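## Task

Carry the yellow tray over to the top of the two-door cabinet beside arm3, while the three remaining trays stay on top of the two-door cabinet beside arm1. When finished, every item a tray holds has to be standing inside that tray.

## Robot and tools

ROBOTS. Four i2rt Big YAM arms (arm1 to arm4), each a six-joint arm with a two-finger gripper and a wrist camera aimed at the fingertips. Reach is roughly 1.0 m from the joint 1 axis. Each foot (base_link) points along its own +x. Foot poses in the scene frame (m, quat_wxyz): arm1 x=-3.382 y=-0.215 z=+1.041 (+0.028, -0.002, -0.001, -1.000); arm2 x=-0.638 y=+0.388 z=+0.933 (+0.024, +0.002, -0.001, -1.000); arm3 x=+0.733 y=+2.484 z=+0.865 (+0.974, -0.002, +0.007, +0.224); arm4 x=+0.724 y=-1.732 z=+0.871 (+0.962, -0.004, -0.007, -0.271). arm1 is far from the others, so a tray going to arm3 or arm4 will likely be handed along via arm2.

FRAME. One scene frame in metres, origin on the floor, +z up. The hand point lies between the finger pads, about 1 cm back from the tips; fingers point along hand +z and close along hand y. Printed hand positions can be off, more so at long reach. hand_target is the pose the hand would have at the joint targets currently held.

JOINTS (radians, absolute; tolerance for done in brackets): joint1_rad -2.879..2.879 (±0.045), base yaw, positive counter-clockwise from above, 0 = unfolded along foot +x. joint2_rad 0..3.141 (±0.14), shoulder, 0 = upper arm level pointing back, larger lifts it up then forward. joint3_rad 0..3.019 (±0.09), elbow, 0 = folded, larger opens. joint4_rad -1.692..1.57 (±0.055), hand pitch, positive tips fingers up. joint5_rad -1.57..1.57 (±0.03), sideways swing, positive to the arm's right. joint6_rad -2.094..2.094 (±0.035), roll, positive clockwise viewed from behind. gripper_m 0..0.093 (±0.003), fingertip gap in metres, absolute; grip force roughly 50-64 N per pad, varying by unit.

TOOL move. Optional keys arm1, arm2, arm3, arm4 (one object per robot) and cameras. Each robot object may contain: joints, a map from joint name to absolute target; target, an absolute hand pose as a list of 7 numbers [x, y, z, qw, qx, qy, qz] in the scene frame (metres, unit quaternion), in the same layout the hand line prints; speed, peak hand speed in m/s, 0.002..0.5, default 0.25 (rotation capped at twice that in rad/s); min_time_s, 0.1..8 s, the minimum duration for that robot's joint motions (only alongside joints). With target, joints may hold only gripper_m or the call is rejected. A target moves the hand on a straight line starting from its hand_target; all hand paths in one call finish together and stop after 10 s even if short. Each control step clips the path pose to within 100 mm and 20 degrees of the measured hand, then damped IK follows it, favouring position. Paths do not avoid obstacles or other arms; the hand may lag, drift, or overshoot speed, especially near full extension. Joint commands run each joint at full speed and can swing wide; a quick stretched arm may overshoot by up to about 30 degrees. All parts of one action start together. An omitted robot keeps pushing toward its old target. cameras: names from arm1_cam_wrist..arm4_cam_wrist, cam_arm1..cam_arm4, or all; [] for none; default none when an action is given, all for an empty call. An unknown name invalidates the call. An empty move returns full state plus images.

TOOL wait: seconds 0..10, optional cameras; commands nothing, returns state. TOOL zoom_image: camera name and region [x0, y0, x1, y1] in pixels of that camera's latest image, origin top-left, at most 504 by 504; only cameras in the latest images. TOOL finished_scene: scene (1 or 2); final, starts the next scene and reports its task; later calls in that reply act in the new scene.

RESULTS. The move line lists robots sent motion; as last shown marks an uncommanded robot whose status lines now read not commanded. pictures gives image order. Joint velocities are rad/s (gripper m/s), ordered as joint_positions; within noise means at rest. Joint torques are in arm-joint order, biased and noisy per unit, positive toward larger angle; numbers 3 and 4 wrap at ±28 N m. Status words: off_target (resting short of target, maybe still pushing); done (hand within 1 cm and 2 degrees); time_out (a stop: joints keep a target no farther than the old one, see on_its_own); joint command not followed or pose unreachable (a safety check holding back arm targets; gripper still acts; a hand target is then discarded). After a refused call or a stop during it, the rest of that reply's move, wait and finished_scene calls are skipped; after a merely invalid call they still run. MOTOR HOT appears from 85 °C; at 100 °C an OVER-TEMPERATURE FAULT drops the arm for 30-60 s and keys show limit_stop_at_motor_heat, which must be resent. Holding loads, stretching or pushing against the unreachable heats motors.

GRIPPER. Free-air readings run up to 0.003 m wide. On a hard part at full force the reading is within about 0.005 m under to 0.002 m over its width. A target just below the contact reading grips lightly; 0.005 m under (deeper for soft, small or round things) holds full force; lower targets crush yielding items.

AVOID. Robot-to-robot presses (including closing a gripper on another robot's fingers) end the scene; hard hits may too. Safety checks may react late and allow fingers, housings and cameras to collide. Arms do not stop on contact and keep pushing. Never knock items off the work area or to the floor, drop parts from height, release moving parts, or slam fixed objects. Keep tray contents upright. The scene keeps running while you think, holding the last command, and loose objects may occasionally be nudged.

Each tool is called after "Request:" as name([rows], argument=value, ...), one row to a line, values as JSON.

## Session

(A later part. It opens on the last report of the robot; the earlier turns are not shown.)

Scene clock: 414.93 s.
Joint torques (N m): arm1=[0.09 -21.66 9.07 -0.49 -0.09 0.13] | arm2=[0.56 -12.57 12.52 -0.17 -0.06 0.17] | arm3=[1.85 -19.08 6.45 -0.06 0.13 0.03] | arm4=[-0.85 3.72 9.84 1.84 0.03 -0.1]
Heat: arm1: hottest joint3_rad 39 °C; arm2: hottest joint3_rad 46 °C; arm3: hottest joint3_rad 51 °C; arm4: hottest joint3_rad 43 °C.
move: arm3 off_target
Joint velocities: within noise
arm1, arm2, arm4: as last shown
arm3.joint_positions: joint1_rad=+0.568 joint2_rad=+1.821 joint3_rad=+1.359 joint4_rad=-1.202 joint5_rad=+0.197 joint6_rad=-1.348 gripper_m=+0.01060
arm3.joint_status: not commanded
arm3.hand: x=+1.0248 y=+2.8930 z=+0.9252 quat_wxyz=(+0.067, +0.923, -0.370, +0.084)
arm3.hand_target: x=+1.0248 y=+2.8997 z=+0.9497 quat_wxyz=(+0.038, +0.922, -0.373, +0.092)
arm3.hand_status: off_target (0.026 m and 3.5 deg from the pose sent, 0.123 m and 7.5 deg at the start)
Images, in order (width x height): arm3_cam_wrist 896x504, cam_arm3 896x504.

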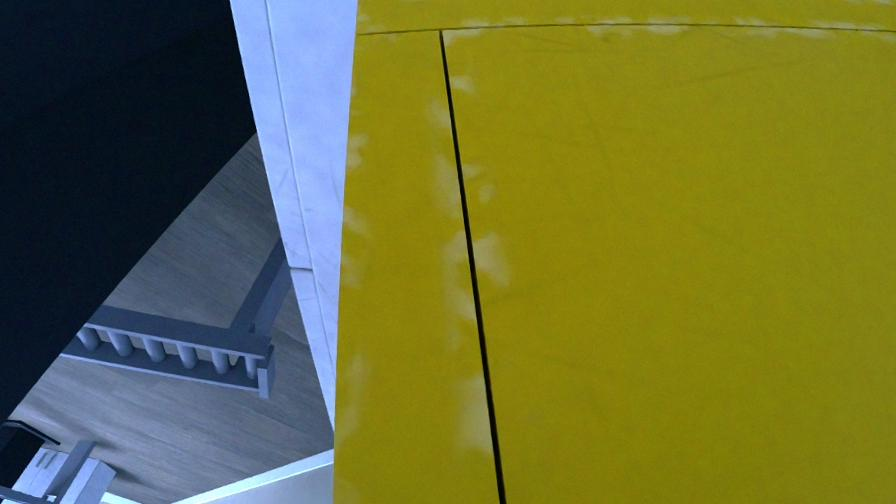

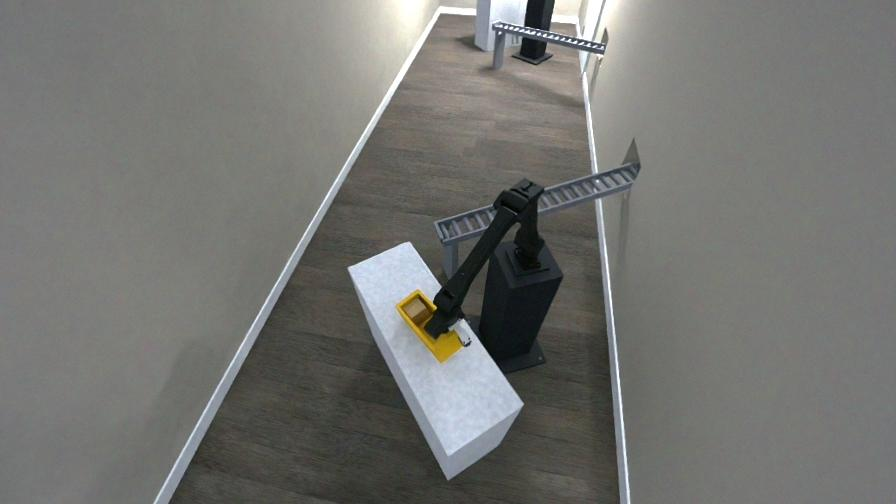

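Request:
move(arm3={"target":[1.025,2.9,0.87,-0.03,-0.922,0.373,-0.092],"speed":0.1})

Request:
move(arm3={"target":[1.025,2.9,0.82,-0.03,-0.922,0.373,-0.092],"speed":0.08}, cameras=["arm3_cam_wrist","cam_arm3"])

Request:
zoom_image(camera="cam_arm3", region=[320, 220, 540, 480])

Scene clock: 419.03 s.
Joint torques (N m): arm1=[0.09 -21.6 9.03 -0.46 -0.09 0.16] | arm2=[0.38 -12.75 12.52 -0.25 -0.05 0.17] | arm3=[1.44 -14.39 5.6 0.01 -0.17 -0.12] | arm4=[-0.79 3.25 9.91 1.85 0.03 -0.05]
Heat: arm1: hottest joint3_rad 39 °C; arm2: hottest joint3_rad 46 °C; arm3: hottest joint3_rad 51 °C; arm4: hottest joint3_rad 43 °C.
move: arm3 done
Joint velocities: within noise
arm1, arm2, arm4: as last shown
arm3.joint_positions: joint1_rad=+0.569 joint2_rad=+1.857 joint3_rad=+1.266 joint4_rad=-0.990 joint5_rad=+0.202 joint6_rad=-1.333 gripper_m=+0.01060
arm3.joint_status: not commanded
arm3.hand: x=+1.0286 y=+2.8996 z=+0.8756 quat_wxyz=(+0.026, +0.920, -0.380, +0.094)
arm3.hand_target: x=+1.0250 y=+2.8999 z=+0.8701 quat_wxyz=(+0.030, +0.923, -0.373, +0.092)
arm3.hand_status: done (0.007 m and 1.0 deg from the pose sent, 0.056 m and 4.4 deg at the start)
pictures: none

Scene clock: 420.17 s.
Joint torques (N m): arm1=[-0.03 -21.6 9.07 -0.4 -0.1 0.14] | arm2=[0.26 -12.86 12.51 -0.16 -0.05 0.18] | arm3=[1.26 -12.63 4.75 0.14 -0.36 -0.14] | arm4=[-0.62 3.19 9.89 1.91 0.02 -0.06]
Heat: arm1: hottest joint3_rad 39 °C; arm2: hottest joint3_rad 46 °C; arm3: hottest joint3_rad 51 °C; arm4: hottest joint3_rad 43 °C.
move: arm3 off_target
Joint velocities: within noise
arm1, arm2, arm4: as last shown
arm3.joint_positions: joint1_rad=+0.570 joint2_rad=+1.912 joint3_rad=+1.239 joint4_rad=-0.879 joint5_rad=+0.206 joint6_rad=-1.328 gripper_m=+0.01060
arm3.joint_status: not commanded
arm3.hand: x=+1.0322 y=+2.9052 z=+0.8407 quat_wxyz=(+0.012, +0.918, -0.384, +0.098)
arm3.hand_target: x=+1.0246 y=+2.8994 z=+0.8207 quat_wxyz=(+0.030, +0.923, -0.373, +0.092)
arm3.hand_status: off_target (0.022 m and 2.5 deg from the pose sent, 0.056 m and 1.0 deg at the start)
Images, in order (width x height): arm3_cam_wrist 896x504, cam_arm3 896x504.

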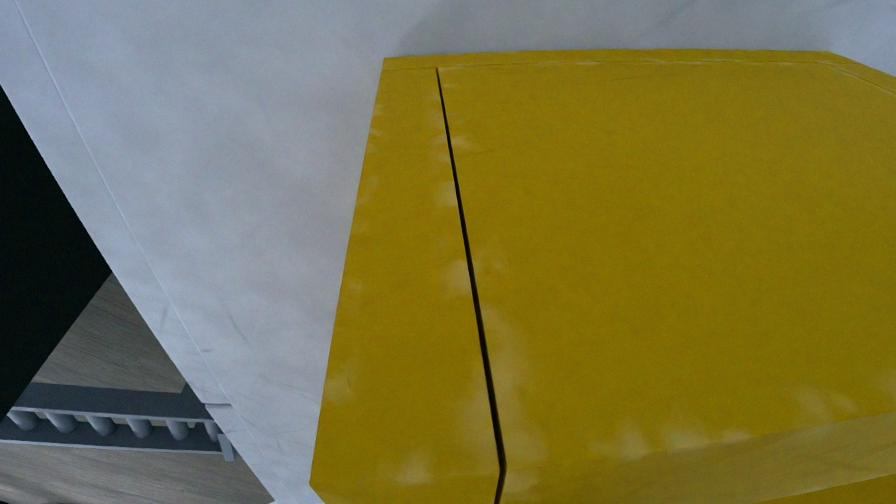

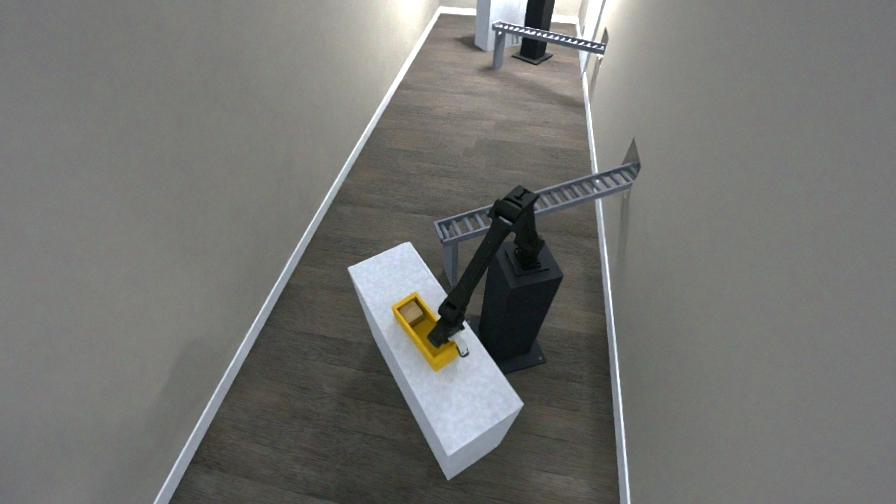

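Scaled by 1.938 from the camera's image (finer frame: 1280x720).

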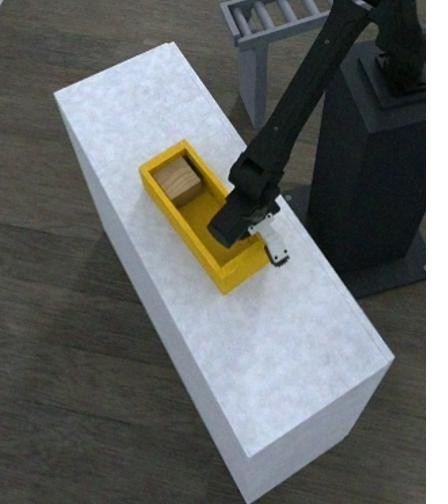

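Request:
move(arm3={"target":[1.03,2.905,0.81,0.0,-0.926,0.373,-0.045],"speed":0.08}, cameras=["arm3_cam_wrist","cam_arm3"])

Request:
zoom_image(camera="cam_arm3", region=[370, 270, 500, 390])

Scene clock: 425.00 s.
Joint torques (N m): arm1=[-0.09 -21.54 9.05 -0.43 -0.11 0.14] | arm2=[0.56 -12.75 12.48 -0.16 -0.07 0.19] | arm3=[0.56 -11.46 4.16 1.35 -0.87 -0.37] | arm4=[-0.67 3.66 9.92 1.91 0.08 -0.08]
Heat: arm1: hottest joint3_rad 39 °C; arm2: hottest joint3_rad 46 °C; arm3: hottest joint3_rad 50 °C; arm4: hottest joint3_rad 43 °C.
move: arm3 off_target
Joint velocities: within noise
arm1, arm2, arm4: as last shown
arm3.joint_positions: joint1_rad=+0.545 joint2_rad=+1.907 joint3_rad=+1.229 joint4_rad=-0.836 joint5_rad=+0.112 joint6_rad=-1.350 gripper_m=+0.01059
arm3.joint_status: not commanded
arm3.hand: x=+1.0328 y=+2.9118 z=+0.8375 quat_wxyz=(-0.012, +0.920, -0.388, +0.055)
arm3.hand_target: x=+1.0294 y=+2.9041 z=+0.8112 quat_wxyz=(+0.000, +0.926, -0.374, +0.045)
arm3.hand_status: off_target (0.028 m and 2.6 deg from the pose sent, 0.031 m and 6.4 deg at the start)
Images, in order (width x height): arm3_cam_wrist 896x504, cam_arm3 896x504.

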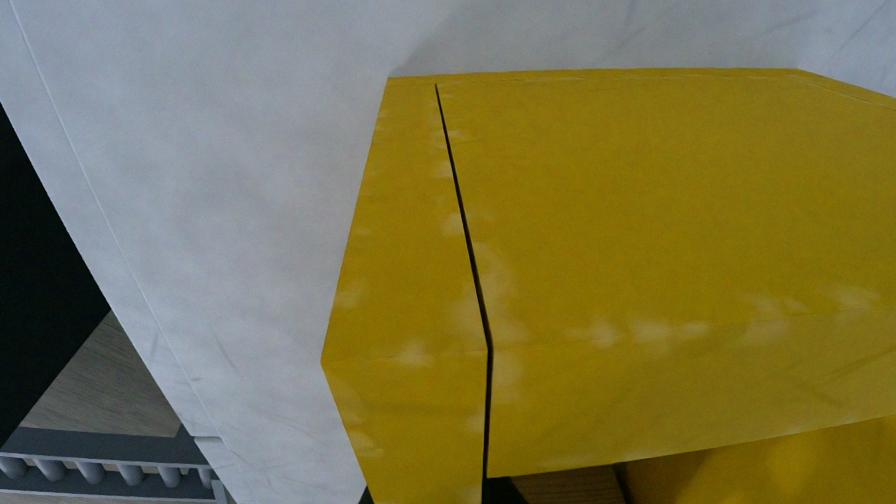

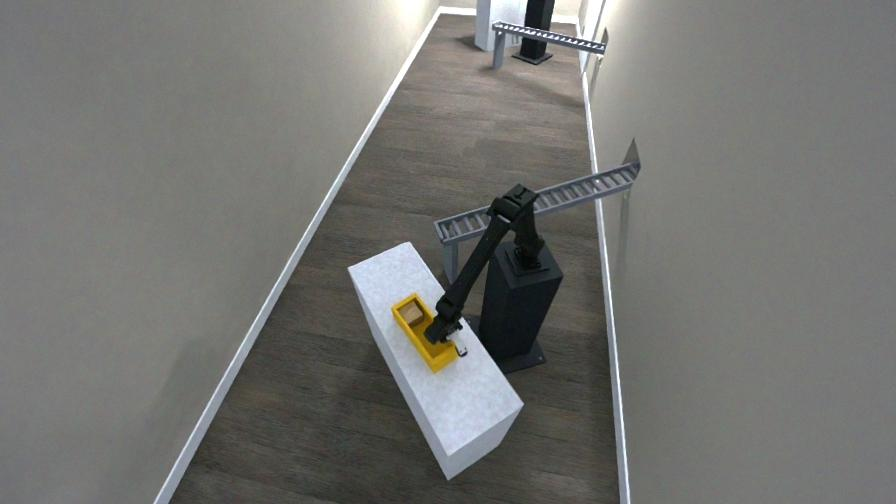

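Scaled by 3.877 from the camera's image (finer frame: 1280x720).

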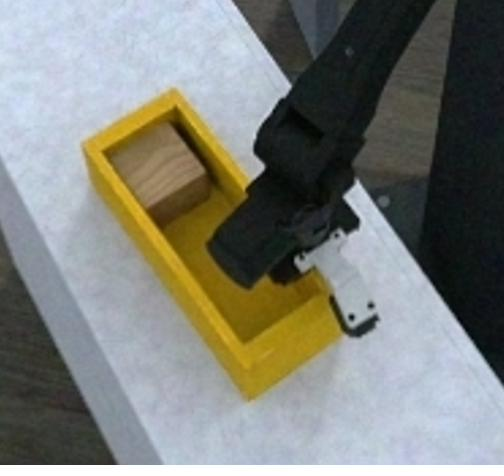

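Seated flat. Relieve pressure, release, retreat.

Request:
move(arm3={"target":[1.033,2.911,0.834,0.0,-0.926,0.373,-0.045],"speed":0.1})

Request:
move(arm3={"joints":{"gripper_m":0.03}})

Request:
move(arm3={"target":[1.033,2.915,1.0,0.0,-0.926,0.373,-0.03],"speed":0.12}, cameras=["cam_arm3","cam_arm1"])

Request:
zoom_image(camera="cam_arm3", region=[370, 270, 500, 390])

Scene clock: 429.00 s.
Joint torques (N m): arm1=[-0.03 -21.66 9.01 -0.47 -0.1 0.14] | arm2=[0.32 -12.92 12.49 -0.17 -0.04 0.18] | arm3=[0.79 -13.86 6.93 -0.65 -0.87 -0.33] | arm4=[-0.91 3.19 9.96 1.85 0.05 -0.11]
Heat: arm1: hottest joint3_rad 39 °C; arm2: hottest joint3_rad 46 °C; arm3: hottest joint3_rad 50 °C; arm4: hottest joint3_rad 43 °C.
move: arm3 off_target
Joint velocities: within noise
arm1, arm2: as last shown
arm3.joint_positions: joint1_rad=+0.545 joint2_rad=+1.906 joint3_rad=+1.230 joint4_rad=-0.846 joint5_rad=+0.112 joint6_rad=-1.352 gripper_m=+0.01059
arm3.joint_status: not commanded
arm3.hand: x=+1.0317 y=+2.9102 z=+0.8382 quat_wxyz=(-0.008, +0.921, -0.386, +0.055)
arm3.hand_target: x=+1.0330 y=+2.9108 z=+0.8340 quat_wxyz=(+0.000, +0.926, -0.374, +0.045)
arm3.hand_status: off_target (0.004 m and 2.2 deg from the pose sent, 0.004 m and 2.6 deg at the start)
arm4.joint_positions: joint1_rad=+0.611 joint2_rad=+0.619 joint3_rad=+1.338 joint4_rad=-1.545 joint5_rad=+0.202 joint6_rad=+0.301 gripper_m=+0.09396
arm4.joint_status: not commanded
arm4.hand: x=+0.9262 y=-1.7486 z=+1.3507 quat_wxyz=(-0.379, -0.145, -0.914, +0.032)
arm4.hand_target: x=+0.9250 y=-1.7486 z=+1.3597 quat_wxyz=(-0.389, -0.145, -0.909, +0.029)
arm4.hand_status: not commanded
pictures: none

Scene clock: 429.67 s.
Joint torques (N m): arm1=[0.09 -21.77 9.02 -0.44 -0.08 0.14] | arm2=[0.32 -12.98 12.52 -0.17 -0.05 0.17] | arm3=[0.91 -13.92 6.82 -0.46 -0.29 -0.09] | arm4=[-0.67 3.72 9.73 1.92 0.09 -0.05]
Heat: arm1: hottest joint3_rad 39 °C; arm2: hottest joint3_rad 46 °C; arm3: hottest joint3_rad 50 °C; arm4: hottest joint3_rad 43 °C.
move: arm3 done
Joint velocities: within noise
arm1.joint_positions: joint1_rad=-1.442 joint2_rad=+2.000 joint3_rad=+1.738 joint4_rad=-1.331 joint5_rad=+0.004 joint6_rad=-1.386 gripper_m=+0.00046
arm1.joint_status: not commanded
arm1.hand: x=-3.4917 y=+0.3800 z=+1.1394 quat_wxyz=(-0.012, -1.000, +0.000, -0.002)
arm1.hand_target: x=-3.4999 y=+0.3894 z=+1.1501 quat_wxyz=(+0.000, -1.000, +0.000, +0.000)
arm1.hand_status: not commanded
arm2, arm4: as last shown
arm3.joint_positions: joint1_rad=+0.544 joint2_rad=+1.914 joint3_rad=+1.230 joint4_rad=-0.853 joint5_rad=+0.100 joint6_rad=-1.376 gripper_m=+0.02996
arm3.joint_status: all done
arm3.hand: x=+1.0283 y=+2.9086 z=+0.8339 quat_wxyz=(-0.001, +0.926, -0.375, +0.047)
arm3.hand_target: x=+1.0331 y=+2.9109 z=+0.8341 quat_wxyz=(-0.001, +0.926, -0.374, +0.045)
arm3.hand_status: not commanded
pictures: none

Scene clock: 431.67 s.
Joint torques (N m): arm1=[0.09 -21.66 8.99 -0.46 -0.1 0.16] | arm2=[0.56 -12.92 12.49 -0.21 -0.04 0.19] | arm3=[0.5 -16.15 10.63 -0.58 -0.31 -0.12] | arm4=[-0.79 3.43 9.94 1.87 0.05 -0.11]
Heat: arm1: hottest joint3_rad 39 °C; arm2: hottest joint3_rad 46 °C; arm3: hottest joint3_rad 50 °C; arm4: hottest joint3_rad 43 °C.
move: arm3 off_target
Joint velocities: within noise
arm1, arm4: as last shown
arm2.joint_positions: joint1_rad=-0.862 joint2_rad=+1.625 joint3_rad=+1.634 joint4_rad=-1.590 joint5_rad=-0.003 joint6_rad=-1.397 gripper_m=+0.02595
arm2.joint_status: not commanded
arm2.hand: x=-0.9750 y=+0.7444 z=+1.1909 quat_wxyz=(-0.007, -0.958, -0.288, -0.002)
arm2.hand_target: x=-0.9798 y=+0.7499 z=+1.1999 quat_wxyz=(+0.000, -0.960, -0.280, +0.000)
arm2.hand_status: not commanded
arm3.joint_positions: joint1_rad=+0.544 joint2_rad=+1.748 joint3_rad=+1.402 joint4_rad=-1.261 joint5_rad=+0.071 joint6_rad=-1.380 gripper_m=+0.02997
arm3.joint_status: not commanded
arm3.hand: x=+1.0198 y=+2.9027 z=+0.9729 quat_wxyz=(+0.030, +0.927, -0.372, +0.026)
arm3.hand_target: x=+1.0324 y=+2.9139 z=+1.0002 quat_wxyz=(+0.000, +0.927, -0.374, +0.030)
arm3.hand_status: off_target (0.033 m and 3.4 deg from the pose sent, 0.166 m and 1.9 deg at the start)
pictures: cam_arm1, cam_arm3
Images, in order (width x height): cam_arm1 896x504, cam_arm3 896x504.

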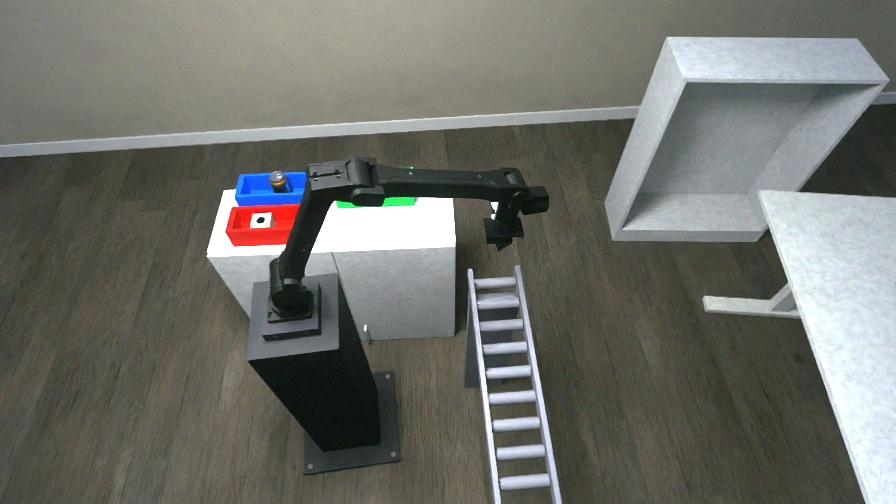

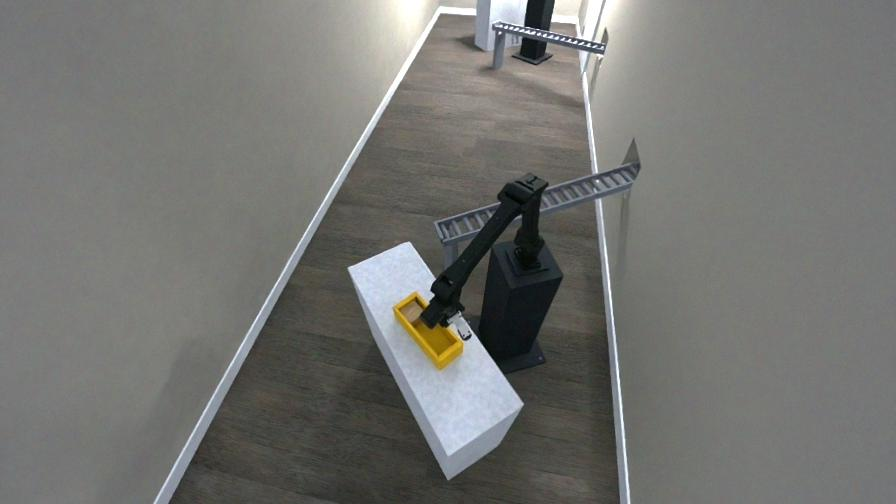

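Scaled by 3.877 from the camera's image (finer frame: 1280x720).

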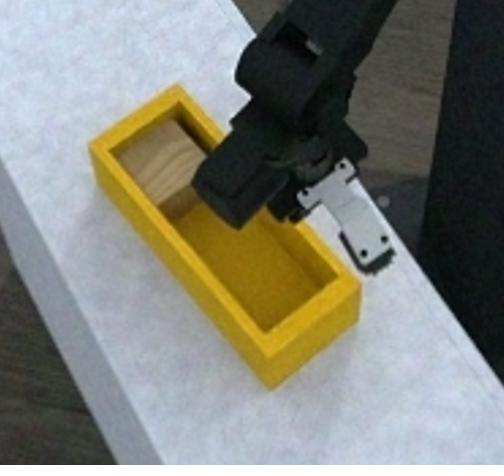

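Request:
finished_scene(scene=1)

The scene is finished: the task was done.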